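# Move an amber bottle onto the capping machine's riser

## Task

Lift any one amber bottle from the bench and set it upright on the pale riser on the capping machine's platform, directly beneath the capping head, while every other bottle stays standing.

## Robot and tools

Robot: two arms, left_arm and right_arm, each ending in a four-finger hand with 16 motors (index, middle, ring, thumb). right_arm has a right hand; left_arm has its mirror-image left hand. Each arm has a wrist camera, and there is a fixed overhead camera, cam_high (896x504). cam_left_wrist and cam_right_wrist are fisheye, 672x504. A camera stand sits behind the arms.

Frames. Scene frame: origin at table-top height, midway between the nominal arm bases; +z up, +x out over the table, +y toward left_arm (image left/right does not follow these names). Real bases: left_arm at (+0.029, +0.328, 0) m, quat_wxyz (+1.000, 0, 0, -0.003); right_arm at (-0.034, -0.235, 0) m, quat_wxyz (+1.000, 0, 0, +0.030). Reported hand positions (metres), quaternions, velocities, Hand targets and wrist-camera poses use that arm's own base frame. cam_high and the table use the scene frame. Motion offsets use the axes of the current Hand target.

Hand point axes: +z runs along the straight fingers toward the tips; +y points out of the palm face (palm surface at y = -0.062); +x crosses the palm away from the thumb on the right hand, toward the thumb on the left hand. Straight fingertips reach about 0.12 m past the hand point. A rigid mast sticks out at the wrist on the palm side and can strike objects. Fingertips carry rubber caps.

execute_actions(actions, cameras). actions is a list of actions. Each action lasts 0.5 s and is a table of 1 to 15 rows, one per 1/30 s step; if fewer than 15 rows, the final row repeats. Every row holds 48 numbers, each in [-1, 1], covering both arms even when one stays still:
1-6 left_arm dx, dy, dz, rx, ry, rz; 7-22 left hand motors; 23 left current_limit; 24 left speed; 25-30 right_arm dx..rz; 31-46 right hand motors; 47 right current_limit; 48 right speed.
The six pose numbers are an offset, not a pose: they give the desired hand point relative to the Hand target as it was when that action began, in that target's axes. All rows of one action are measured from that same start, not from the row before; the next action starts from the new target, so repeating an offset moves further. Scale: 1.0 = 0.6 m for dx, dy, dz, and 180 degrees for the rotation vector (rx, ry, rz).
Hand motor order (also used in every hand result list): index_mcp, index_abd, index_pip, index_dip, thumb_cmc, thumb_axl, thumb_mcp, thumb_ipl, middle_mcp, middle_abd, middle_pip, middle_dip, ring_mcp, ring_abd, ring_pip, ring_dip. These are absolute goal angles, scaled linearly between each hinge's stops; they are not offsets, and 0 is itself a goal. Going toward -1 curls a finger: _mcp bends at the knuckle (straight at +0.75), _pip the middle joint (straight +0.58), _dip the tip joint (straight +0.70); _abd swings the finger sideways (straight 0.00). thumb_cmc toward -1 swings the thumb in front of the palm (beside the palm at +0.71); thumb_axl twists it (straight +0.68; -0.40 is a quarter turn); thumb_mcp (straight +0.23) and thumb_ipl (straight +0.17) bend it. current_limit maps -1..+1 to 0..550 mA (never below 11 mA); well below 0 a finger may not lift. speed sets motor speed to (speed+1)/2 of 8.5 rad/s. Starting values: current_limit +0.4, speed -0.6; they persist until changed. To leave a hand untouched, resend its hand_goal, hand_current_limit and hand_speed.
cameras: list of names, ["all"], or []; omitted/null gives all images only when actions is empty. A misspelled name rejects the call. An empty actions list returns state, images and the scene number.

zoom_image(camera, region): enlarges [x0, y0, x1, y1] pixels (origin top-left, at most 504x504) of cam_high, cam_left_wrist or cam_right_wrist, only from the latest images.
read_manual(section): licence texts only; moves nothing.
finished_scene(scene): ends scene 1 or 2 irreversibly; the goal must hold with the robot let go.

Results: end_effector_position and end_effector_quat_wxyz per arm; Hand target (last commanded pose after clipping, basis for next offsets); joint positions, velocities (may read "within noise"), torques (include arm weight; numbers 3 and 4 wrap at ±28 N m); motor temperatures. Per hand: hand_goal, hand_measured (same scale), hand_current_ma (positive means pushing toward -1), hand_state (moving, goal, blocked, overload), hand_current_limit, hand_speed. Reported poses can be a few cm off, worse at long reach.

Motion behaviour: each step the commanded orientation is limited to 40 degrees from the measured one, and position takes priority over orientation. The hand often stops short of the target and right_arm's elbow sags under load, so command higher or resend the missing distance; an all-zero action re-requests the target. To stop pressing on something, command back past the hand point. Near the first joint's axis, small moves can swing the whole arm.

Grip: a finger presses only while its goal lies past the object; harder with more overshoot, capped by current_limit. Gear friction can keep a grip after loosening. A motor at 495 mA or more for 5 s cumulative shuts off for 10 s and drops what it holds. If an arm stops, hand commands sent meanwhile are discarded.

Heat: holding loads, stretched poses or pushing at unreachable targets heat motors, even while you think. At 85 °C a MOTOR HOT line appears; at 100 °C that arm goes limp for 30-60 s or longer (OVER-TEMPERATURE FAULT), sometimes without warning.

Timing: calls return when the robot is still, up to 3 s after the last action. Thinking time passes in the scene while the robot holds its last command.

Avoid: dropping the bottle or releasing it while moving; knocking other bottles over; anything leaving the table or being left off it; hard impacts with fixed or heavy objects; the two hands touching or gripping each other; arm stops. Loose objects may occasionally be nudged by outside forces.

Camera calibration (OpenCV conventions) is supplied per camera; fixed cameras may have shifted up to about 2.3 degrees and 9 mm; wrist images can lag while the arm moves.

Each tool is called after "Emit:" by a JSON object that holds its "fn" and its "kwargs", one argument or row to a line.

## Session

Emit:
{"fn": "execute_actions", "kwargs": {
  "actions": []
}}

Scene clock: 0.00 s.
left_arm: end_effector_position=(+0.1385, +0.3551, +0.3033) hand_goal=(+0.754, +0.000, +0.576, +0.696, +0.714, +0.678, +0.226, +0.168, +0.754, +0.000, +0.576, +0.696, +0.754, +0.000, +0.576, +0.696) hand_measured=(+0.754, +0.000, +0.576, +0.696, +0.714, +0.678, +0.226, +0.168, +0.754, +0.000, +0.576, +0.696, +0.754, +0.000, +0.576, +0.696) hand_current_ma=(+0, +0, +0, +0, +0, +0, +0, +0, +0, +0, +0, +0, +0, +0, +0, +0) hand_state=(goal, goal, goal, goal, goal, goal, goal, goal, goal, goal, goal, goal, goal, goal, goal, goal) hand_current_limit=0.40 hand_speed=-0.60 end_effector_quat_wxyz=(+0.095, +0.539, +0.832, +0.088) | right_arm: end_effector_position=(+0.2506, +0.0682, +0.3085) hand_goal=(+0.754, +0.000, +0.576, +0.696, +0.714, +0.678, +0.226, +0.168, +0.754, +0.000, +0.576, +0.696, +0.754, +0.000, +0.576, +0.696) hand_measured=(+0.754, +0.000, +0.576, +0.696, +0.714, +0.678, +0.226, +0.168, +0.754, +0.000, +0.576, +0.696, +0.754, +0.000, +0.576, +0.696) hand_current_ma=(+0, +0, +0, +0, +0, +0, +0, +0, +0, +0, +0, +0, +0, +0, +0, +0) hand_state=(goal, goal, goal, goal, goal, goal, goal, goal, goal, goal, goal, goal, goal, goal, goal, goal) hand_current_limit=0.40 hand_speed=-0.60 end_effector_quat_wxyz=(-0.042, +0.779, +0.572, +0.255)
Joint positions: left_arm=[1.474 1.092 1.164 -1.572 0.249 1.045] | right_arm=[0.443 0.551 0.893 -1.418 -0.174 0.791]
Joint velocities: within noise
Joint torques (N m): no reading
Motor temperatures (°C): left_arm=[34 27 25 30 32 27] | right_arm=[34 32 28 29 29 25]
Heat: left arm: hottest waist 34 °C; right arm: hottest waist 34 °C.
Hand target: left_arm +0.1390, +0.3599, +0.3154; +0.088, +0.541, +0.831, +0.100 | right_arm +0.2533, +0.0695, +0.3242; -0.039, +0.774, +0.571, +0.271

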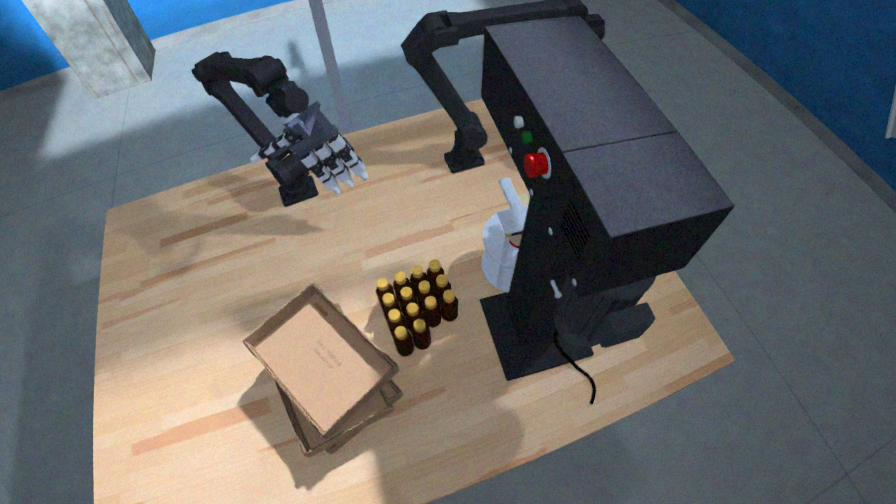

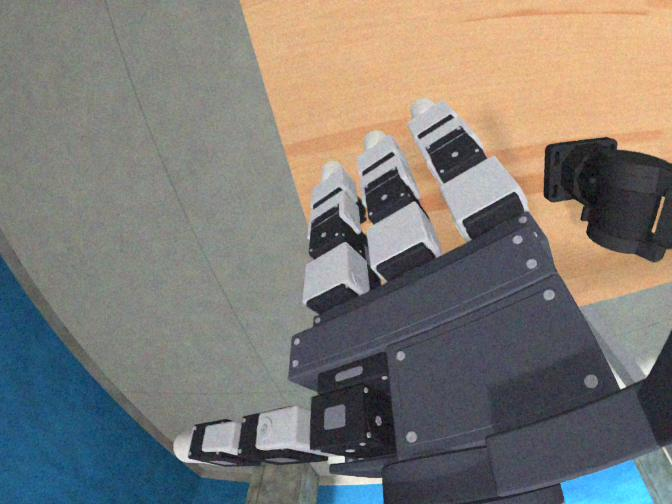

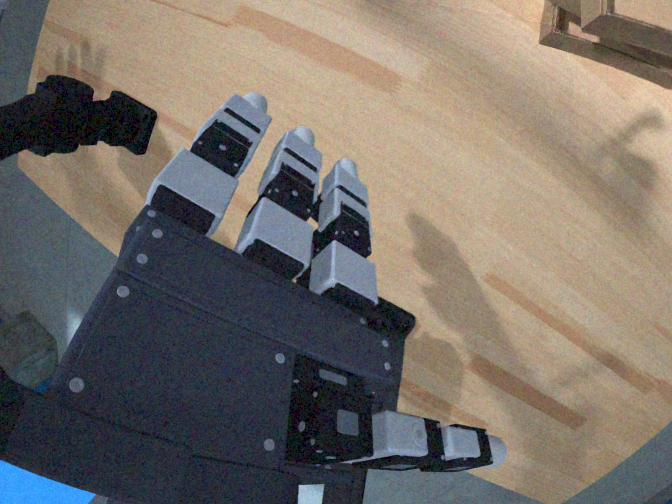

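Emit:
{"fn": "zoom_image", "kwargs": {
  "camera": "cam_high",
  "region": [350, 220, 550, 380]
}}

Emit:
{"fn": "zoom_image", "kwargs": {
  "camera": "cam_high",
  "region": [450, 150, 700, 400]
}}

Scaled by 2.520 from the camera's 896x504 image, which has a finer 1280x720 frame.

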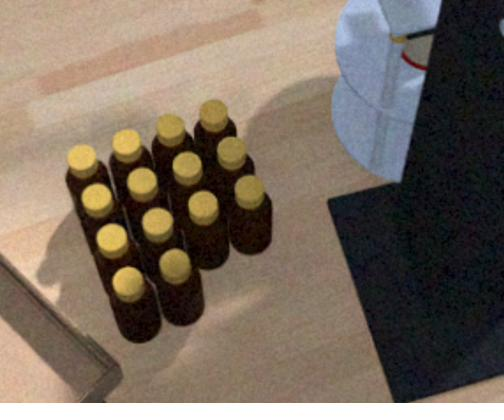

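Scaled by 2.016 from the camera's 896x504 image, which has a finer 1280x720 frame.

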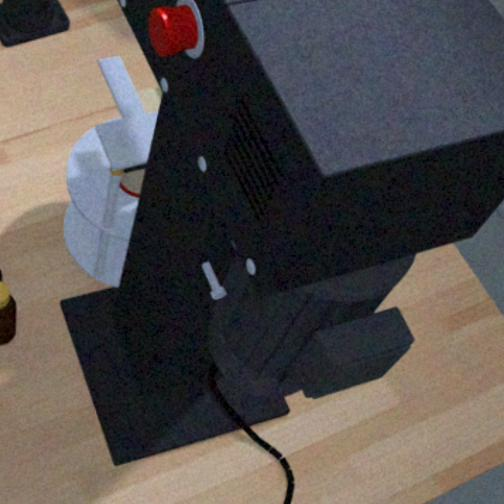

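Emit:
{"fn": "zoom_image", "kwargs": {
  "camera": "cam_high",
  "region": [465, 160, 555, 310]
}}

Scaled by 3.360 from the camera's 896x504 image, which has a finer 1280x720 frame.

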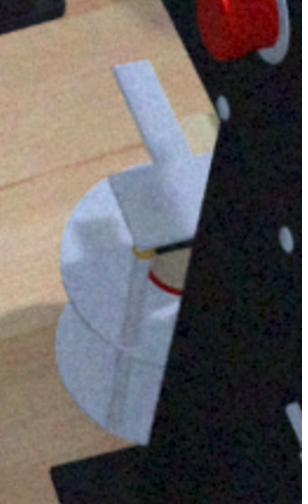

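Emit:
{"fn": "execute_actions", "kwargs": {
  "actions": [
    [[0,0.05,-0.04,-0.12,0,0,0.754,0,0.576,0.696,0.714,0.678,0.226,0.168,0.754,0,0.576,0.696,0.754,0,0.576,0.696,0.4,-0.6,0,0,0,0,0,0,0.754,0,0.576,0.696,0.714,0.678,0.226,0.168,0.754,0,0.576,0.696,0.754,0,0.576,0.696,0.4,-0.6]],
    [[0,0.05,-0.04,-0.12,0,0,0.754,0,0.576,0.696,0.714,0.678,0.226,0.168,0.754,0,0.576,0.696,0.754,0,0.576,0.696,0.4,-0.6,0,0,0,0,0,0,0.754,0,0.576,0.696,0.714,0.678,0.226,0.168,0.754,0,0.576,0.696,0.754,0,0.576,0.696,0.4,-0.6]],
    [[0,0,0.04,-0.12,0,0,0.754,0,0.576,0.696,0.714,0.678,0.226,0.168,0.754,0,0.576,0.696,0.754,0,0.576,0.696,0.4,-0.6,0,0,0,0,0,0,0.754,0,0.576,0.696,0.714,0.678,0.226,0.168,0.754,0,0.576,0.696,0.754,0,0.576,0.696,0.4,-0.6]]
  ],
  "cameras": ["cam_left_wrist"]
}}

Scene clock: 8.97 s.
left_arm: end_effector_position=(+0.1829, +0.3848, +0.3669) hand_goal=(+0.754, +0.000, +0.576, +0.696, +0.714, +0.678, +0.226, +0.168, +0.754, +0.000, +0.576, +0.696, +0.754, +0.000, +0.576, +0.696) hand_measured=(+0.764, +0.000, +0.578, +0.696, +0.720, +0.678, +0.224, +0.168, +0.764, +0.000, +0.578, +0.696, +0.764, +0.000, +0.578, +0.696) hand_current_ma=(+20, +0, +1, +0, +10, -1, -3, +0, +19, +0, +1, +0, +18, +0, +1, +0) hand_state=(goal, goal, goal, goal, goal, goal, goal, goal, goal, goal, goal, goal, goal, goal, goal, goal) hand_current_limit=0.40 hand_speed=-0.60 end_effector_quat_wxyz=(+0.368, +0.432, +0.656, +0.498) | right_arm: end_effector_position=(+0.2506, +0.0682, +0.3085) hand_goal=(+0.754, +0.000, +0.576, +0.696, +0.714, +0.678, +0.226, +0.168, +0.754, +0.000, +0.576, +0.696, +0.754, +0.000, +0.576, +0.696) hand_measured=(+0.754, +0.000, +0.576, +0.696, +0.714, +0.678, +0.224, +0.168, +0.754, +0.000, +0.576, +0.696, +0.754, +0.000, +0.576, +0.696) hand_current_ma=(+0, +0, +0, +0, +0, +0, -1, +0, +0, +0, +0, +0, +0, +0, +0, +0) hand_state=(goal, goal, goal, goal, goal, goal, goal, goal, goal, goal, goal, goal, goal, goal, goal, goal) hand_current_limit=0.40 hand_speed=-0.60 end_effector_quat_wxyz=(-0.042, +0.779, +0.572, +0.255)
Joint positions: left_arm=[1.52 0.983 0.667 -0.233 1.107 0.447] | right_arm=[0.443 0.551 0.893 -1.418 -0.174 0.791]
Joint torques (N m): left_arm=[-2.73 -6.42 9.11 1.8 0.5 0.04] | right_arm=[1.85 1.08 9.48 1.59 -0.16 -0.02]
Heat: left arm: hottest waist 34 °C; right arm: hottest waist 34 °C.
Hand target: left_arm +0.1865, +0.3830, +0.3708; +0.364, +0.409, +0.648, +0.529 | right_arm +0.2533, +0.0695, +0.3242; -0.039, +0.774, +0.571, +0.271
Off the commanded pose: left_arm 0.006 m, 5 deg | right_arm 0.016 m, 2 deg.
camera_calibration:
cam_left_wrist: T_world_to_cam=[[0.153866, -0.812648, -0.562076, 0.45968], [-0.912264, 0.101706, -0.396774, 0.230149], [0.379604, 0.573812, -0.7257, 0.105189], [0, 0, 0, 1]] pos_world=[0.0992981, 0.289791, 0.426028]
Images, in order (width x height): cam_left_wrist 672x504.

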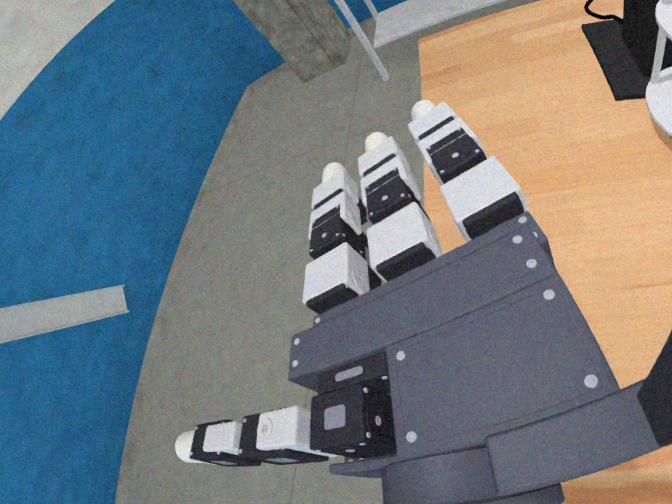

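Emit:
{"fn": "execute_actions", "kwargs": {
  "actions": [
    [[0,0,0.0,0.005,-0.123,0.022,0.754,0,0.576,0.696,0.714,0.678,0.226,0.168,0.754,0,0.576,0.696,0.754,0,0.576,0.696,0.4,-0.6,0,0,0,0,0,0,0.754,0,0.576,0.696,0.714,0.678,0.226,0.168,0.754,0,0.576,0.696,0.754,0,0.576,0.696,0.4,-0.6]],
    [[0,0.0,0.0,0.005,-0.123,0.022,0.754,0,0.576,0.696,0.714,0.678,0.226,0.168,0.754,0,0.576,0.696,0.754,0,0.576,0.696,0.4,-0.6,0,0,0,0,0,0,0.754,0,0.576,0.696,0.714,0.678,0.226,0.168,0.754,0,0.576,0.696,0.754,0,0.576,0.696,0.4,-0.6]]
  ],
  "cameras": ["cam_left_wrist"]
}}

Scene clock: 11.00 s.
left_arm: end_effector_position=(+0.1845, +0.3761, +0.3525) hand_goal=(+0.754, +0.000, +0.576, +0.696, +0.714, +0.678, +0.226, +0.168, +0.754, +0.000, +0.576, +0.696, +0.754, +0.000, +0.576, +0.696) hand_measured=(+0.766, +0.000, +0.578, +0.696, +0.722, +0.678, +0.224, +0.168, +0.766, +0.000, +0.578, +0.696, +0.764, +0.000, +0.578, +0.696) hand_current_ma=(+23, +1, +1, +0, +12, -1, -2, +0, +21, +1, +1, +0, +20, +1, +1, +0) hand_state=(goal, goal, goal, goal, goal, goal, goal, goal, goal, goal, goal, goal, goal, goal, goal, goal) hand_current_limit=0.40 hand_speed=-0.60 end_effector_quat_wxyz=(+0.514, +0.491, +0.516, +0.477) | right_arm: end_effector_position=(+0.2506, +0.0682, +0.3085) hand_goal=(+0.754, +0.000, +0.576, +0.696, +0.714, +0.678, +0.226, +0.168, +0.754, +0.000, +0.576, +0.696, +0.754, +0.000, +0.576, +0.696) hand_measured=(+0.754, +0.000, +0.576, +0.696, +0.714, +0.678, +0.224, +0.168, +0.754, +0.000, +0.576, +0.696, +0.754, +0.000, +0.576, +0.696) hand_current_ma=(+0, +0, +0, +0, +0, +0, -1, +0, +0, +0, +0, +0, +0, +0, +0, +0) hand_state=(goal, goal, goal, goal, goal, goal, goal, goal, goal, goal, goal, goal, goal, goal, goal, goal) hand_current_limit=0.40 hand_speed=-0.60 end_effector_quat_wxyz=(-0.042, +0.779, +0.572, +0.255)
Joint positions: left_arm=[1.546 1.253 0.756 -0.392 1.551 0.826] | right_arm=[0.443 0.551 0.893 -1.418 -0.174 0.791]
Joint torques (N m): left_arm=[-2.49 -7.18 12.51 0.06 1.05 0.33] | right_arm=[1.9 0.73 9.46 1.5 -0.13 -0.02]
Heat: left arm: hottest waist 34 °C; right arm: hottest waist 34 °C.
Hand target: left_arm +0.1864, +0.3830, +0.3710; +0.538, +0.626, +0.442, +0.350 | right_arm +0.2533, +0.0695, +0.3242; -0.039, +0.774, +0.571, +0.271
Off the commanded pose: left_arm 0.020 m, 23 deg | right_arm 0.016 m, 2 deg.
joint sent to its limit (left arm) — joint 5 (wrist yaw), upper limit. The joint targets are off in orientation, not in position.
camera_calibration:
cam_left_wrist: T_world_to_cam=[[-0.020216, -0.820978, -0.570602, 0.482552], [-0.709835, 0.413699, -0.570077, 0.133161], [0.704078, 0.393508, -0.591122, 0.0597191], [0, 0, 0, 1]] pos_world=[0.0622308, 0.317576, 0.386559]
Images, in order (width x height): cam_left_wrist 672x504.

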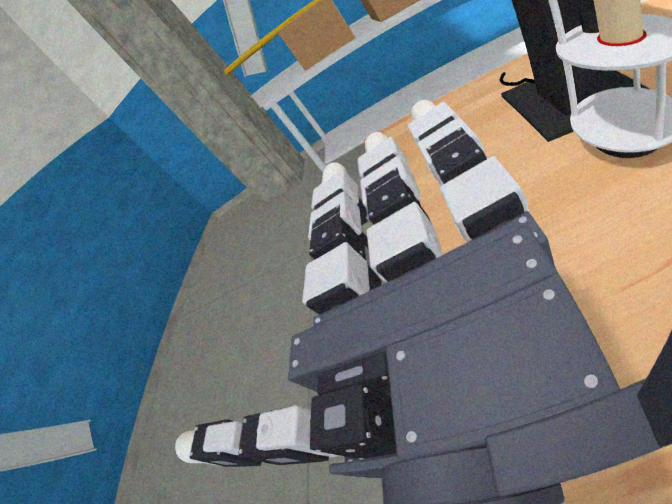

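Emit:
{"fn": "zoom_image", "kwargs": {
  "camera": "cam_left_wrist",
  "region": [480, 0, 672, 180]
}}

Scaled by 2.625 from the camera's 672x504 image, which has a finer 960x720 frame.

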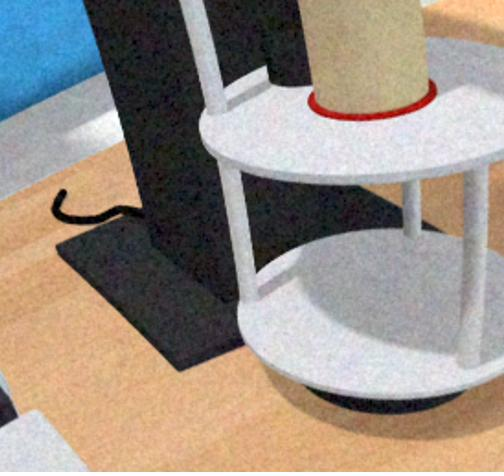

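Emit:
{"fn": "execute_actions", "kwargs": {
  "actions": [
    [[-0.149,0.0415,0.074,0,0,0,0.754,0,0.576,0.696,0.714,0.678,0.226,0.168,0.754,0,0.576,0.696,0.754,0,0.576,0.696,0.4,-0.6,0,0,0,0,0,0,0.754,0,0.576,0.696,0.714,0.678,0.226,0.168,0.754,0,0.576,0.696,0.754,0,0.576,0.696,0.4,-0.6]],
    [[-0.149,0.0415,0.074,0,0,0,0.754,0,0.576,0.696,0.714,0.678,0.226,0.168,0.754,0,0.576,0.696,0.754,0,0.576,0.696,0.4,-0.6,0,0,0,0,0,0,0.754,0,0.576,0.696,0.714,0.678,0.226,0.168,0.754,0,0.576,0.696,0.754,0,0.576,0.696,0.4,-0.6]]
  ],
  "cameras": ["cam_left_wrist"]
}}

Scene clock: 13.83 s.
left_arm: end_effector_position=(+0.2107, +0.1835, +0.4133) hand_goal=(+0.754, +0.000, +0.576, +0.696, +0.714, +0.678, +0.226, +0.168, +0.754, +0.000, +0.576, +0.696, +0.754, +0.000, +0.576, +0.696) hand_measured=(+0.766, +0.000, +0.578, +0.696, +0.722, +0.678, +0.224, +0.168, +0.766, +0.000, +0.578, +0.696, +0.764, +0.000, +0.578, +0.696) hand_current_ma=(+23, +1, +1, +0, +14, -1, -1, +0, +21, +1, +1, +0, +20, +1, +1, +0) hand_state=(goal, goal, goal, goal, goal, goal, goal, goal, goal, goal, goal, goal, goal, goal, goal, goal) hand_current_limit=0.40 hand_speed=-0.60 end_effector_quat_wxyz=(+0.535, +0.545, +0.457, +0.456) | right_arm: end_effector_position=(+0.2506, +0.0682, +0.3085) hand_goal=(+0.754, +0.000, +0.576, +0.696, +0.714, +0.678, +0.226, +0.168, +0.754, +0.000, +0.576, +0.696, +0.754, +0.000, +0.576, +0.696) hand_measured=(+0.754, +0.000, +0.576, +0.696, +0.714, +0.678, +0.224, +0.168, +0.754, +0.000, +0.576, +0.696, +0.754, +0.000, +0.576, +0.696) hand_current_ma=(+0, +0, +0, +0, +0, +0, -1, +0, +0, +0, +0, +0, +0, +0, +0, +0) hand_state=(goal, goal, goal, goal, goal, goal, goal, goal, goal, goal, goal, goal, goal, goal, goal, goal) hand_current_limit=0.40 hand_speed=-0.60 end_effector_quat_wxyz=(-0.042, +0.779, +0.572, +0.255)
Joint positions: left_arm=[1.392 0.649 0.569 -0.712 1.554 0.799] | right_arm=[0.443 0.551 0.893 -1.418 -0.174 0.791]
Joint torques (N m): left_arm=[-2.61 -1.61 9.2 -0.27 0.83 0.06] | right_arm=[1.55 0.56 9.4 1.54 -0.13 -0.02]
Motor temperatures (°C): left_arm=[34 27 29 30 33 27] | right_arm=[34 32 33 29 29 25]
Heat: left arm: hottest waist 34 °C; right arm: hottest waist 34 °C.
Hand target: left_arm +0.2112, +0.1827, +0.4111; +0.539, +0.626, +0.442, +0.350 | right_arm +0.2533, +0.0695, +0.3242; -0.039, +0.774, +0.571, +0.271
Off the commanded pose: left_arm 0.002 m, 15 deg | right_arm 0.016 m, 2 deg.
joint read past its limit (left arm) — joint 5 (wrist yaw), upper limit.
joint sent to its limit (left arm) — joint 5 (wrist yaw), upper limit. The joint targets are off in orientation, not in position.
camera_calibration:
cam_left_wrist: T_world_to_cam=[[-0.137944, -0.767624, -0.62588, 0.397496], [-0.62862, 0.556184, -0.543596, 0.211937], [0.765382, 0.318454, -0.559265, 0.14061], [0, 0, 0, 1]] pos_world=[0.0804393, 0.142473, 0.442631]
Images, in order (width x height): cam_left_wrist 672x504.

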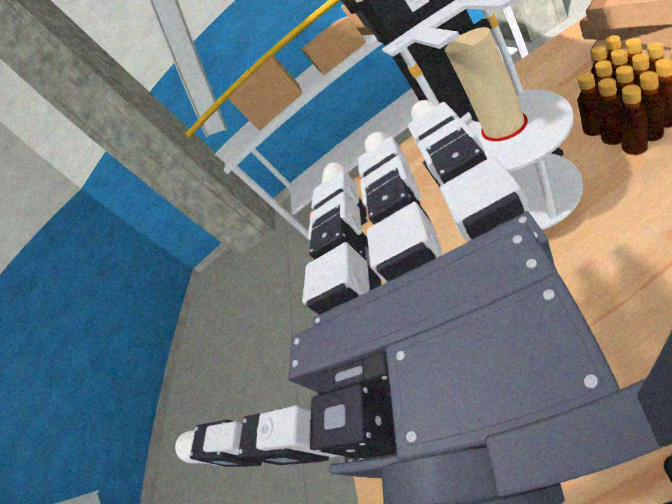

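Emit:
{"fn": "execute_actions", "kwargs": {
  "actions": [
    [[-0.149,0.0415,0.074,0,0,0,0.754,0,0.576,0.696,0.714,0.678,0.226,0.168,0.754,0,0.576,0.696,0.754,0,0.576,0.696,0.4,-0.6,0,0,0,0,0,0,0.754,0,0.576,0.696,0.714,0.678,0.226,0.168,0.754,0,0.576,0.696,0.754,0,0.576,0.696,0.4,-0.6]],
    [[-0.149,0.0415,0.074,0,0,0,0.754,0,0.576,0.696,0.714,0.678,0.226,0.168,0.754,0,0.576,0.696,0.754,0,0.576,0.696,0.4,-0.6,0,0,0,0,0,0,0.754,0,0.576,0.696,0.714,0.678,0.226,0.168,0.754,0,0.576,0.696,0.754,0,0.576,0.696,0.4,-0.6]]
  ],
  "cameras": ["cam_left_wrist"]
}}

Scene clock: 15.97 s.
left_arm: end_effector_position=(+0.2300, -0.0101, +0.4274) hand_goal=(+0.754, +0.000, +0.576, +0.696, +0.714, +0.678, +0.226, +0.168, +0.754, +0.000, +0.576, +0.696, +0.754, +0.000, +0.576, +0.696) hand_measured=(+0.766, +0.000, +0.578, +0.696, +0.722, +0.678, +0.226, +0.168, +0.766, +0.000, +0.578, +0.696, +0.764, +0.000, +0.578, +0.696) hand_current_ma=(+23, +1, +1, +0, +15, -1, -1, +0, +21, +1, +1, +0, +20, +1, +1, +0) hand_state=(goal, goal, goal, goal, goal, goal, goal, goal, goal, goal, goal, goal, goal, goal, goal, goal) hand_current_limit=0.40 hand_speed=-0.60 end_effector_quat_wxyz=(+0.534, +0.652, +0.441, +0.308) | right_arm: end_effector_position=(+0.2506, +0.0682, +0.3085) hand_goal=(+0.754, +0.000, +0.576, +0.696, +0.714, +0.678, +0.226, +0.168, +0.754, +0.000, +0.576, +0.696, +0.754, +0.000, +0.576, +0.696) hand_measured=(+0.754, +0.000, +0.576, +0.696, +0.714, +0.678, +0.224, +0.168, +0.754, +0.000, +0.576, +0.696, +0.754, +0.000, +0.576, +0.696) hand_current_ma=(+0, +0, +0, +0, +0, +0, -1, +0, +0, +0, +0, +0, +0, +0, +0, +0) hand_state=(goal, goal, goal, goal, goal, goal, goal, goal, goal, goal, goal, goal, goal, goal, goal, goal) hand_current_limit=0.40 hand_speed=-0.60 end_effector_quat_wxyz=(-0.042, +0.779, +0.572, +0.255)
Joint positions: left_arm=[0.778 0.188 0.632 -1.081 1.157 0.523] | right_arm=[0.443 0.551 0.893 -1.418 -0.174 0.791]
Joint torques (N m): left_arm=[-2.67 3.08 13.22 1.68 0.58 0.03] | right_arm=[1.85 0.67 9.52 1.55 -0.14 -0.01]
Heat: left arm: hottest waist 34 °C; right arm: hottest waist 34 °C.
Hand target: left_arm +0.2360, -0.0175, +0.4512; +0.539, +0.626, +0.442, +0.350 | right_arm +0.2533, +0.0695, +0.3242; -0.039, +0.774, +0.571, +0.271
Off the commanded pose: left_arm 0.026 m, 6 deg | right_arm 0.016 m, 2 deg.
camera_calibration:
cam_left_wrist: T_world_to_cam=[[-0.484317, -0.683527, -0.546103, 0.30683], [-0.566909, 0.720606, -0.399175, 0.265129], [0.666372, 0.116263, -0.736499, 0.291833], [0, 0, 0, 1]] pos_world=[0.104437, -0.0152566, 0.488328]
Images, in order (width x height): cam_left_wrist 672x504.

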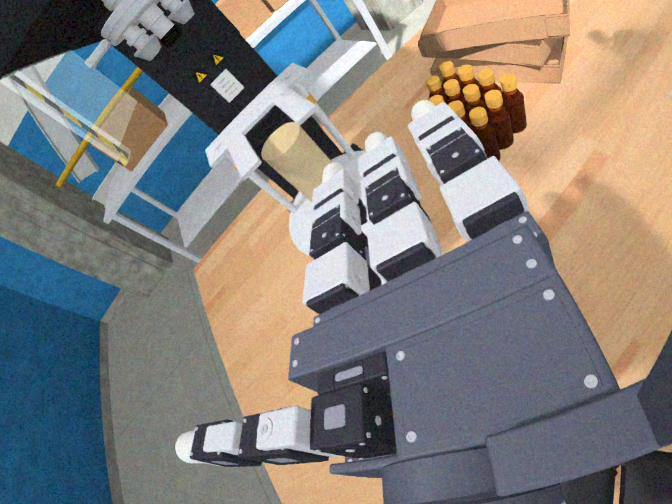

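Emit:
{"fn": "zoom_image", "kwargs": {
  "camera": "cam_left_wrist",
  "region": [90, 0, 370, 240]
}}

Scaled by 1.800 from the camera's 672x504 image, which has a finer 960x720 frame.

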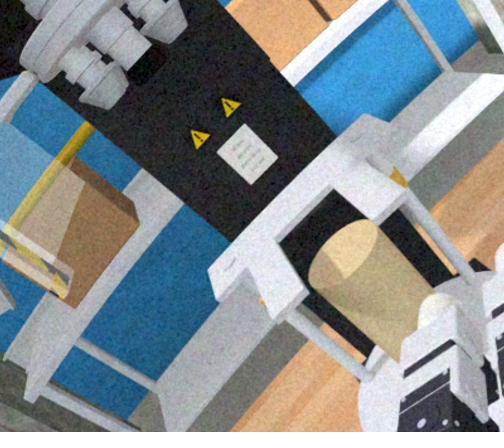

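Emit:
{"fn": "execute_actions", "kwargs": {
  "actions": [
    [[0,0.0,0.0,-0.09,0.003,0.035,0.754,0,0.576,0.696,0.714,0.678,0.226,0.168,0.754,0,0.576,0.696,0.754,0,0.576,0.696,0.4,-0.6,0,0,0,0,0,0,0.754,0,0.576,0.696,0.714,0.678,0.226,0.168,0.754,0,0.576,0.696,0.754,0,0.576,0.696,0.4,-0.6]],
    [[0,0.05,0,-0.09,0.003,0.035,0.754,0,0.576,0.696,0.714,0.678,0.226,0.168,0.754,0,0.576,0.696,0.754,0,0.576,0.696,0.4,-0.6,0,0,0,0,0,0,0.754,0,0.576,0.696,0.714,0.678,0.226,0.168,0.754,0,0.576,0.696,0.754,0,0.576,0.696,0.4,-0.6]]
  ],
  "cameras": ["cam_left_wrist"]
}}

Scene clock: 20.60 s.
left_arm: end_effector_position=(+0.2306, -0.0182, +0.4792) hand_goal=(+0.754, +0.000, +0.576, +0.696, +0.714, +0.678, +0.226, +0.168, +0.754, +0.000, +0.576, +0.696, +0.754, +0.000, +0.576, +0.696) hand_measured=(+0.766, +0.000, +0.578, +0.696, +0.724, +0.678, +0.226, +0.168, +0.766, +0.000, +0.578, +0.696, +0.764, +0.000, +0.578, +0.696) hand_current_ma=(+25, +1, +1, +0, +17, -1, -1, +0, +23, +1, +1, +0, +21, +1, +1, +0) hand_state=(goal, goal, goal, goal, goal, goal, goal, goal, goal, goal, goal, goal, goal, goal, goal, goal) hand_current_limit=0.40 hand_speed=-0.60 end_effector_quat_wxyz=(+0.636, +0.504, +0.270, +0.518) | right_arm: end_effector_position=(+0.2506, +0.0682, +0.3085) hand_goal=(+0.754, +0.000, +0.576, +0.696, +0.714, +0.678, +0.226, +0.168, +0.754, +0.000, +0.576, +0.696, +0.754, +0.000, +0.576, +0.696) hand_measured=(+0.754, +0.000, +0.576, +0.696, +0.714, +0.678, +0.224, +0.168, +0.754, +0.000, +0.576, +0.696, +0.754, +0.000, +0.576, +0.696) hand_current_ma=(+0, +0, +0, +0, +0, +0, -1, +0, +0, +0, +0, +0, +0, +0, +0, +0) hand_state=(goal, goal, goal, goal, goal, goal, goal, goal, goal, goal, goal, goal, goal, goal, goal, goal) hand_current_limit=0.40 hand_speed=-0.60 end_effector_quat_wxyz=(-0.042, +0.779, +0.572, +0.255)
Joint positions: left_arm=[0.256 0.184 0.287 0.33 0.605 -0.065] | right_arm=[0.443 0.551 0.893 -1.418 -0.174 0.791]
Joint torques (N m): left_arm=[-2.73 2.02 9.96 2.11 -0.33 0.01] | right_arm=[1.9 0.38 9.44 1.58 -0.15 -0.01]
Heat: left arm: hottest waist 34 °C; right arm: hottest waist 34 °C.
Hand target: left_arm +0.2322, -0.0183, +0.4811; +0.646, +0.492, +0.261, +0.521 | right_arm +0.2533, +0.0695, +0.3242; -0.039, +0.774, +0.571, +0.271
Off the commanded pose: left_arm 0.002 m, 2 deg | right_arm 0.016 m, 2 deg.
camera_calibration:
cam_left_wrist: T_world_to_cam=[[-0.00927011, -0.701092, -0.71301, 0.299941], [-0.257903, 0.690593, -0.675697, 0.352629], [0.966126, 0.177624, -0.187216, -0.000681504], [0, 0, 0, 1]] pos_world=[0.0943831, -0.0331161, 0.452004]
Images, in order (width x height): cam_left_wrist 672x504.

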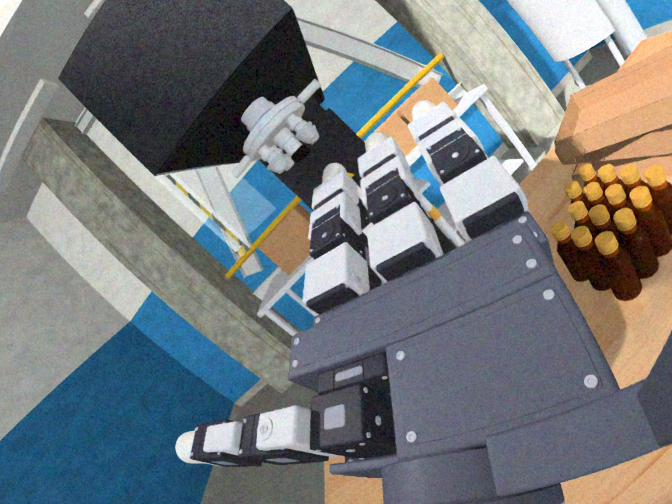

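Emit:
{"fn": "execute_actions", "kwargs": {
  "actions": [
    [[0.132,-0.004,-0.051,0,0,0,0.754,0,0.576,0.696,0.714,0.678,0.226,0.168,0.754,0,0.576,0.696,0.754,0,0.576,0.696,0.4,-0.6,0,0,0,0,0,0,0.754,0,0.576,0.696,0.714,0.678,0.226,0.168,0.754,0,0.576,0.696,0.754,0,0.576,0.696,0.4,-0.6]],
    [[0.132,-0.004,-0.051,0,0,0,0.754,0,0.576,0.696,0.714,0.678,0.226,0.168,0.754,0,0.576,0.696,0.754,0,0.576,0.696,0.4,-0.6,0,0,0,0,0,0,0.754,0,0.576,0.696,0.714,0.678,0.226,0.168,0.754,0,0.576,0.696,0.754,0,0.576,0.696,0.4,-0.6]]
  ],
  "cameras": ["cam_left_wrist"]
}}

Emit:
{"fn": "zoom_image", "kwargs": {
  "camera": "cam_left_wrist",
  "region": [390, 0, 672, 210]
}}

Scene clock: 24.27 s.
left_arm: end_effector_position=(+0.2338, +0.1472, +0.4578) hand_goal=(+0.754, +0.000, +0.576, +0.696, +0.714, +0.678, +0.226, +0.168, +0.754, +0.000, +0.576, +0.696, +0.754, +0.000, +0.576, +0.696) hand_measured=(+0.766, +0.000, +0.578, +0.696, +0.724, +0.678, +0.226, +0.168, +0.766, +0.000, +0.578, +0.696, +0.764, +0.000, +0.578, +0.696) hand_current_ma=(+25, +0, +1, +0, +17, -1, +0, +0, +23, +0, +1, +0, +21, +0, +1, +0) hand_state=(goal, goal, goal, goal, goal, goal, goal, goal, goal, goal, goal, goal, goal, goal, goal, goal) hand_current_limit=0.40 hand_speed=-0.60 end_effector_quat_wxyz=(+0.623, +0.481, +0.328, +0.523) | right_arm: end_effector_position=(+0.2506, +0.0682, +0.3085) hand_goal=(+0.754, +0.000, +0.576, +0.696, +0.714, +0.678, +0.226, +0.168, +0.754, +0.000, +0.576, +0.696, +0.754, +0.000, +0.576, +0.696) hand_measured=(+0.754, +0.000, +0.576, +0.696, +0.714, +0.678, +0.224, +0.168, +0.754, +0.000, +0.576, +0.696, +0.754, +0.000, +0.576, +0.696) hand_current_ma=(+0, +0, +0, +0, +0, +0, -1, +0, +0, +0, +0, +0, +0, +0, +0, +0) hand_state=(goal, goal, goal, goal, goal, goal, goal, goal, goal, goal, goal, goal, goal, goal, goal, goal) hand_current_limit=0.40 hand_speed=-0.60 end_effector_quat_wxyz=(-0.042, +0.779, +0.572, +0.255)
Joint positions: left_arm=[1.047 0.876 0.308 1.513 1.16 -0.804] | right_arm=[0.443 0.551 0.893 -1.418 -0.174 0.791]
Joint torques (N m): left_arm=[-1.44 -1.44 11.82 0.76 -0.73 -0.01] | right_arm=[1.85 0.91 9.42 1.51 -0.13 -0.02]
Heat: left arm: hottest waist 34 °C; right arm: hottest elbow 35 °C.
Hand target: left_arm +0.2329, +0.1516, +0.4812; +0.646, +0.492, +0.262, +0.521 | right_arm +0.2533, +0.0695, +0.3242; -0.039, +0.774, +0.571, +0.271
Off the commanded pose: left_arm 0.024 m, 8 deg | right_arm 0.016 m, 2 deg.
camera_calibration:
cam_left_wrist: T_world_to_cam=[[0.0215061, -0.751749, -0.659099, 0.376329], [-0.351431, 0.611495, -0.708921, 0.273501], [0.935967, 0.246874, -0.251037, -0.011095], [0, 0, 0, 1]] pos_world=[0.0984081, 0.118399, 0.439143]
Images, in order (width x height): cam_left_wrist 672x504.

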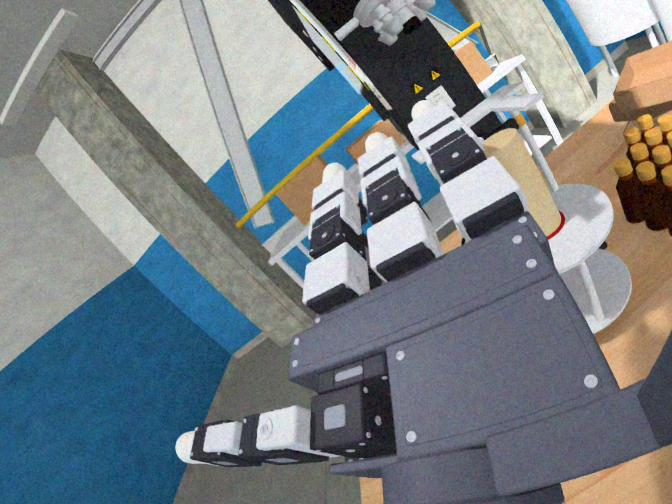

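Scaled by 1.787 from the camera's 672x504 image, which has a finer 960x720 frame.

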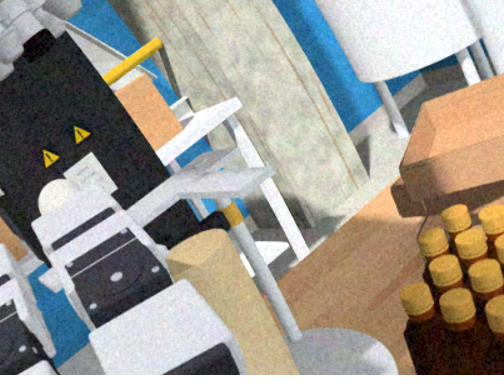

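Emit:
{"fn": "execute_actions", "kwargs": {
  "actions": [
    [[0.134,-0.025,-0.112,0.022,0.113,0.047,0.754,0,0.576,0.696,0.714,0.678,0.226,0.168,0.754,0,0.576,0.696,0.754,0,0.576,0.696,0.4,-0.6,-0.084,0.116,-0.012,-0.0368,0.0183,-0.0811,0.754,0,0.576,0.696,-0.571,0.678,-0.281,-0.319,0.754,0,-0.883,-0.319,0.754,0,0.576,0.696,0.4,-0.6]],
    [[0.134,-0.025,-0.112,0.022,0.113,0.047,0.754,0,0.576,0.696,0.714,0.678,0.226,0.168,0.754,0,0.576,0.696,0.754,0,0.576,0.696,0.4,-0.6,0,0,0,-0.0368,0.0183,-0.0811,0.754,0,0.576,0.696,-0.571,0.678,-0.281,-0.319,0.754,0,-0.883,-0.319,0.754,0,0.576,0.696,0.4,-0.6]],
    [[0.0,0,0,0,0,0,0.754,0,0.576,0.696,0.714,0.678,0.226,0.168,0.754,0,0.576,0.696,0.754,0,0.576,0.696,0.4,-0.6,0,0,0,-0.0368,0.0183,-0.0811,0.754,0,0.576,0.696,-0.571,0.678,-0.281,-0.319,0.754,0,-0.883,-0.319,0.754,0,0.576,0.696,0.4,-0.6]],
    [[0.0,0,0,0,0,0,0.754,0,0.576,0.696,0.714,0.678,0.226,0.168,0.754,0,0.576,0.696,0.754,0,0.576,0.696,0.4,-0.6,0,0,0,-0.0368,0.0183,-0.0811,0.754,0,0.576,0.696,-0.571,0.678,-0.281,-0.319,0.754,0,-0.883,-0.319,0.754,0,0.576,0.696,0.4,-0.6]]
  ],
  "cameras": ["all"]
}}

Scene clock: 40.40 s.
left_arm: end_effector_position=(+0.1457, +0.3279, +0.4173) hand_goal=(+0.754, +0.000, +0.576, +0.696, +0.714, +0.678, +0.226, +0.168, +0.754, +0.000, +0.576, +0.696, +0.754, +0.000, +0.576, +0.696) hand_measured=(+0.766, +0.000, +0.578, +0.696, +0.724, +0.678, +0.226, +0.168, +0.766, +0.000, +0.578, +0.696, +0.764, +0.000, +0.578, +0.696) hand_current_ma=(+25, +0, +1, +0, +17, -1, +0, +0, +23, +0, +1, +0, +21, +0, +1, +0) hand_state=(goal, goal, goal, goal, goal, goal, goal, goal, goal, goal, goal, goal, goal, goal, goal, goal) hand_current_limit=0.40 hand_speed=-0.60 end_effector_quat_wxyz=(+0.409, +0.349, +0.443, +0.717) | right_arm: end_effector_position=(+0.3008, +0.0027, +0.3165) hand_goal=(+0.754, +0.000, +0.576, +0.696, -0.570, +0.678, -0.280, -0.318, +0.754, +0.000, -0.882, -0.318, +0.754, +0.000, +0.576, +0.696) hand_measured=(+0.760, +0.000, +0.576, +0.696, -0.566, +0.678, -0.282, -0.316, +0.758, +0.000, -0.878, -0.316, +0.760, +0.000, +0.576, +0.696) hand_current_ma=(+6, +0, +0, +0, +3, +0, -2, +1, +5, +0, +3, +2, +7, +0, +0, +0) hand_state=(goal, goal, goal, goal, goal, goal, goal, goal, goal, goal, goal, goal, goal, goal, goal, goal) hand_current_limit=0.40 hand_speed=-0.60 end_effector_quat_wxyz=(+0.205, +0.361, +0.787, +0.457)
Joint positions: left_arm=[1.466 1.229 0.39 1.531 0.966 -0.449] | right_arm=[-0.647 0.681 0.623 -1.174 -1.013 -1.168]
Joint torques (N m): left_arm=[-1.96 -5.25 10.3 0.29 -0.65 0.3] | right_arm=[0.97 0.09 9.07 0.42 -1.2 -0.07]
Heat: left arm: hottest waist 34 °C; right arm: hottest elbow 37 °C.
Hand target: left_arm +0.1464, +0.3339, +0.4313; +0.399, +0.356, +0.430, +0.727 | right_arm +0.3033, -0.0006, +0.3243; +0.205, +0.355, +0.790, +0.456
Off the commanded pose: left_arm 0.015 m, 2 deg | right_arm 0.009 m, 1 deg.
camera_calibration:
cam_left_wrist: T_world_to_cam=[[0.500625, -0.534581, -0.68088, 0.355375], [-0.641748, 0.298687, -0.706361, 0.247175], [0.580977, 0.790575, -0.193536, -0.133944], [0, 0, 0, 1]] pos_world=[0.0585329, 0.222042, 0.39064]
cam_right_wrist: T_world_to_cam=[[0.756944, -0.384735, 0.528219, -0.357314], [-0.366087, -0.919226, -0.144924, 0.115419], [0.54131, -0.0836751, -0.836649, 0.228607], [0, 0, 0, 1]] pos_world=[0.188973, -0.0122464, 0.396731]

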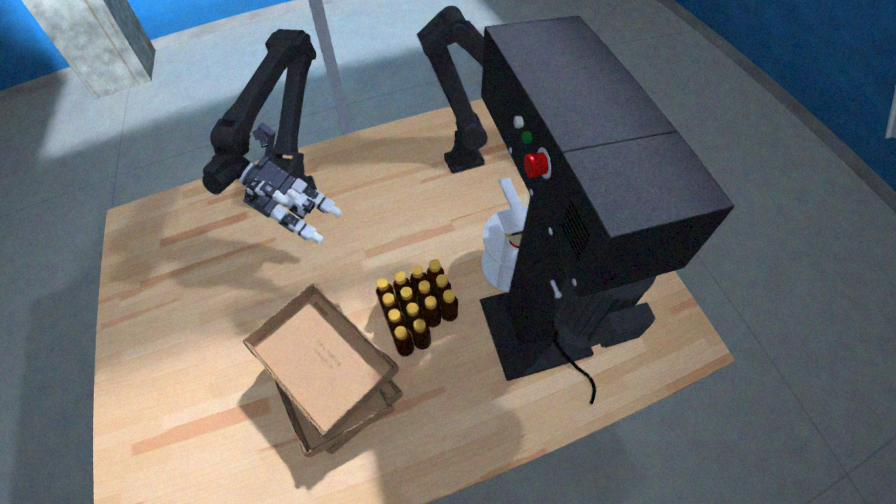

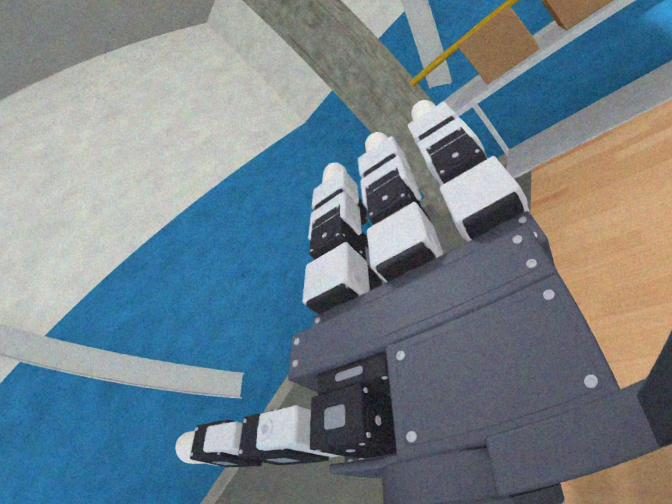

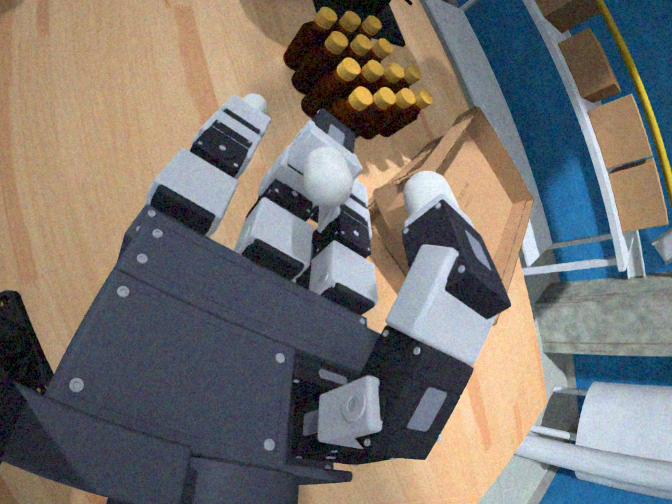

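Emit:
{"fn": "execute_actions", "kwargs": {
  "actions": [
    [[0.0,0,0,0,0,0,0.754,0,0.576,0.696,0.714,0.678,0.226,0.168,0.754,0,0.576,0.696,0.754,0,0.576,0.696,0.4,-0.6,-0.0395,-0.0375,0.1485,0,0,0,0.754,0,0.576,0.696,-0.571,0.678,0.843,0.384,0.754,0,-0.883,-0.319,0.754,0,0.576,0.696,0.4,-0.6]]
  ],
  "cameras": ["cam_right_wrist"]
}}

Emit:
{"fn": "zoom_image", "kwargs": {
  "camera": "cam_right_wrist",
  "region": [180, 0, 480, 240]
}}

Scene clock: 44.07 s.
left_arm: end_effector_position=(+0.1457, +0.3279, +0.4173) hand_goal=(+0.754, +0.000, +0.576, +0.696, +0.714, +0.678, +0.226, +0.168, +0.754, +0.000, +0.576, +0.696, +0.754, +0.000, +0.576, +0.696) hand_measured=(+0.766, +0.000, +0.578, +0.696, +0.724, +0.678, +0.226, +0.168, +0.766, +0.000, +0.578, +0.696, +0.764, +0.000, +0.578, +0.696) hand_current_ma=(+25, +0, +1, +0, +17, -1, +0, +0, +23, +0, +1, +0, +21, +0, +1, +0) hand_state=(goal, goal, goal, goal, goal, goal, goal, goal, goal, goal, goal, goal, goal, goal, goal, goal) hand_current_limit=0.40 hand_speed=-0.60 end_effector_quat_wxyz=(+0.409, +0.349, +0.443, +0.717) | right_arm: end_effector_position=(+0.3670, +0.0242, +0.2615) hand_goal=(+0.754, +0.000, +0.576, +0.696, -0.570, +0.678, +0.844, +0.384, +0.754, +0.000, -0.882, -0.318, +0.754, +0.000, +0.576, +0.696) hand_measured=(+0.760, +0.000, +0.576, +0.696, -0.580, +0.686, +0.776, +0.366, +0.760, +0.000, -0.878, -0.316, +0.760, +0.000, +0.576, +0.696) hand_current_ma=(+7, +0, +0, +0, -13, +11, -255, -41, +6, +0, +3, +2, +8, +0, +0, +0) hand_state=(goal, goal, goal, goal, goal, goal, blocked, goal, goal, goal, goal, goal, goal, goal, goal, goal) hand_current_limit=0.40 hand_speed=-0.60 end_effector_quat_wxyz=(+0.207, +0.351, +0.794, +0.452)
Joint positions: left_arm=[1.466 1.229 0.39 1.531 0.966 -0.449] | right_arm=[-0.396 0.843 0.515 -0.606 -0.89 -0.823]
Joint torques (N m): left_arm=[-1.96 -5.25 10.3 0.31 -0.66 0.29] | right_arm=[2.37 -2.96 6.95 2.25 -0.81 0.25]
Heat: left arm: hottest waist 34 °C; right arm: hottest elbow 37 °C.
Hand target: left_arm +0.1464, +0.3339, +0.4313; +0.399, +0.356, +0.430, +0.727 | right_arm +0.3684, +0.0251, +0.2603; +0.205, +0.355, +0.790, +0.456
Off the commanded pose: left_arm 0.015 m, 2 deg | right_arm 0.002 m, 1 deg.
led back after a hold (right arm): the arm was led back toward your command in small steps, so it may still be short of it.
camera_calibration:
cam_right_wrist: T_world_to_cam=[[0.759768, -0.361242, 0.540608, -0.374998], [-0.348973, -0.92811, -0.12973, 0.141359], [0.548607, -0.090093, -0.831212, 0.144685], [0, 0, 0, 1]] pos_world=[0.254867, 0.00876662, 0.341329]
Images, in order (width x height): cam_right_wrist 672x504.

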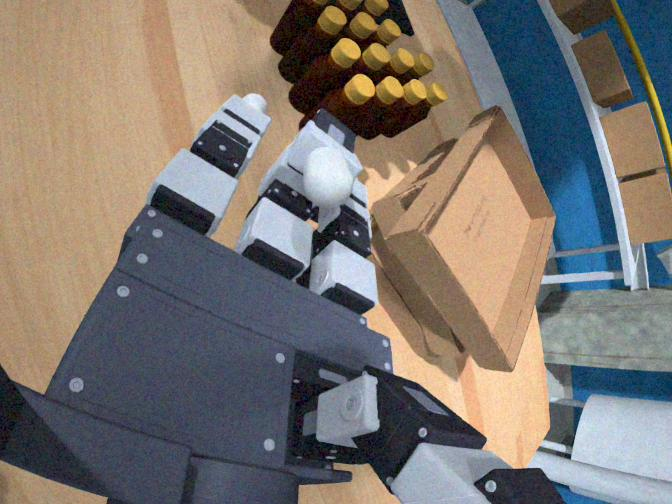

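Scaled by 1.680 from the camera's 672x504 image, which has a finer 960x720 frame.

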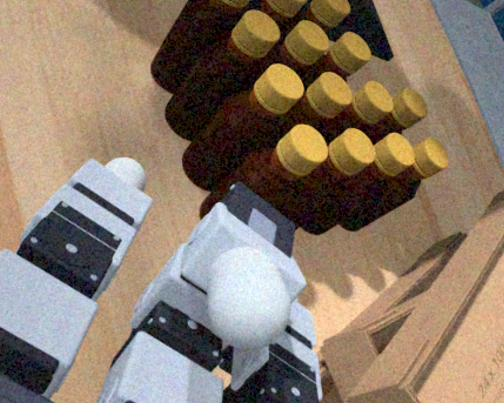

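Emit:
{"fn": "zoom_image", "kwargs": {
  "camera": "cam_right_wrist",
  "region": [140, 80, 290, 230]
}}

Scaled by 3.360 from the camera's 672x504 image, which has a finer 960x720 frame.

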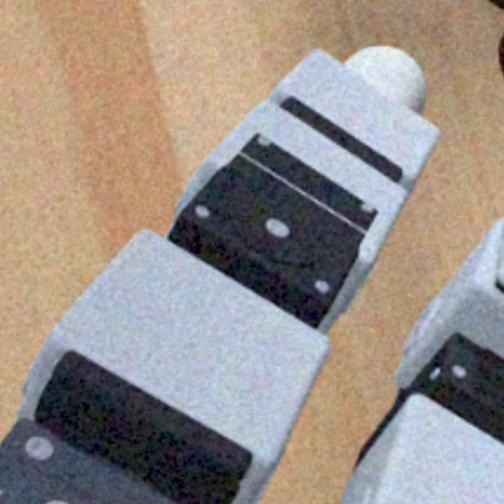

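Emit:
{"fn": "execute_actions", "kwargs": {
  "actions": [
    [[0.0,0,0,0,0,0,0.754,0,0.576,0.696,0.714,0.678,0.226,0.168,0.754,0,0.576,0.696,0.754,0,0.576,0.696,0.4,-0.6,0,0,0,0,0,0,0.754,0.16,0.576,0.696,-0.571,0.678,0.72,0.384,0.754,-0.16,0.576,0.696,0.754,-0.12,0.576,0.696,0.4,-0.6]]
  ],
  "cameras": ["cam_right_wrist", "cam_high"]
}}

Emit:
{"fn": "zoom_image", "kwargs": {
  "camera": "cam_right_wrist",
  "region": [200, 0, 460, 240]
}}

Scene clock: 48.70 s.
left_arm: end_effector_position=(+0.1457, +0.3279, +0.4173) hand_goal=(+0.754, +0.000, +0.576, +0.696, +0.714, +0.678, +0.226, +0.168, +0.754, +0.000, +0.576, +0.696, +0.754, +0.000, +0.576, +0.696) hand_measured=(+0.766, +0.000, +0.578, +0.696, +0.724, +0.678, +0.226, +0.168, +0.766, +0.000, +0.578, +0.696, +0.764, +0.000, +0.578, +0.696) hand_current_ma=(+25, +0, +1, +0, +17, -1, +0, +0, +23, +0, +1, +0, +21, +0, +1, +0) hand_state=(goal, goal, goal, goal, goal, goal, goal, goal, goal, goal, goal, goal, goal, goal, goal, goal) hand_current_limit=0.40 hand_speed=-0.60 end_effector_quat_wxyz=(+0.409, +0.349, +0.443, +0.717) | right_arm: end_effector_position=(+0.3683, +0.0231, +0.2620) hand_goal=(+0.754, +0.160, +0.576, +0.696, -0.570, +0.678, +0.720, +0.384, +0.754, -0.160, +0.576, +0.696, +0.754, -0.120, +0.576, +0.696) hand_measured=(+0.760, +0.156, +0.576, +0.696, -0.572, +0.680, +0.724, +0.382, +0.760, -0.156, +0.576, +0.694, +0.760, -0.116, +0.576, +0.696) hand_current_ma=(+7, -3, +0, +0, -2, +2, +5, -1, +7, +2, +0, -2, +8, +2, +0, +0) hand_state=(goal, goal, goal, goal, goal, goal, goal, goal, goal, goal, goal, goal, goal, goal, goal, goal) hand_current_limit=0.40 hand_speed=-0.60 end_effector_quat_wxyz=(+0.204, +0.356, +0.790, +0.454)
Joint positions: left_arm=[1.466 1.229 0.39 1.531 0.966 -0.449] | right_arm=[-0.395 0.843 0.515 -0.6 -0.89 -0.803]
Joint torques (N m): left_arm=[-1.96 -5.19 10.29 0.29 -0.65 0.29] | right_arm=[2.67 -2.9 6.9 2.15 -0.77 0.11]
Motor temperatures (°C): left_arm=[34 27 34 30 32 26] | right_arm=[33 32 36 29 29 25]
Heat: left arm: hottest waist 34 °C; right arm: hottest elbow 36 °C.
Hand target: left_arm +0.1464, +0.3339, +0.4313; +0.399, +0.356, +0.430, +0.727 | right_arm +0.3684, +0.0251, +0.2603; +0.205, +0.355, +0.790, +0.456 (last step not sent: back at the drive's target)
Off the commanded pose: left_arm 0.015 m, 2 deg | right_arm 0.003 m, 0 deg.
pose unreachable (right arm): on one or more control steps of this call, first in action 0 (counted from 0), this arm could not follow its commanded pose, so it was not sent that pose on those steps. It may still have moved: this result reports where it is.
cause: moving toward the commanded pose would bring two parts of the arm too close to each other (joints 5 (wrist yaw) and 6 (wrist roll) lie between them).
camera_calibration:
cam_right_wrist: T_world_to_cam=[[0.759881, -0.373403, 0.53212, -0.37414], [-0.357832, -0.923657, -0.137161, 0.14601], [0.542713, -0.0861836, -0.835485, 0.147361], [0, 0, 0, 1]] pos_world=[0.256574, 0.00785881, 0.342232]
Images, in order (width x height): cam_high 896x504, cam_right_wrist 672x504.

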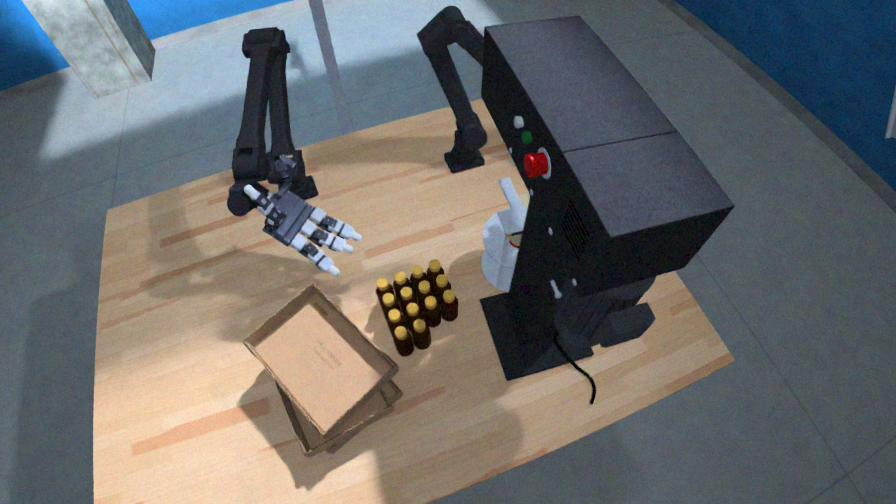

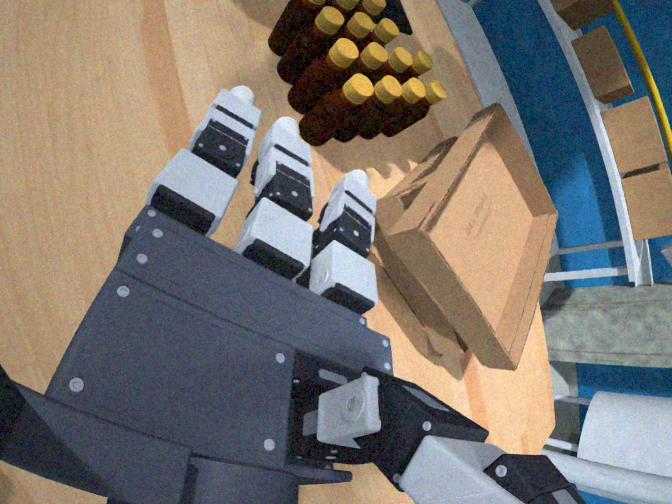

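Scaled by 1.938 from the camera's 672x504 image, which has a finer 960x720 frame.

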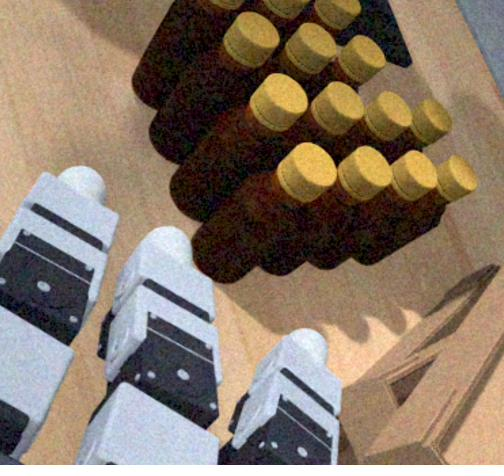

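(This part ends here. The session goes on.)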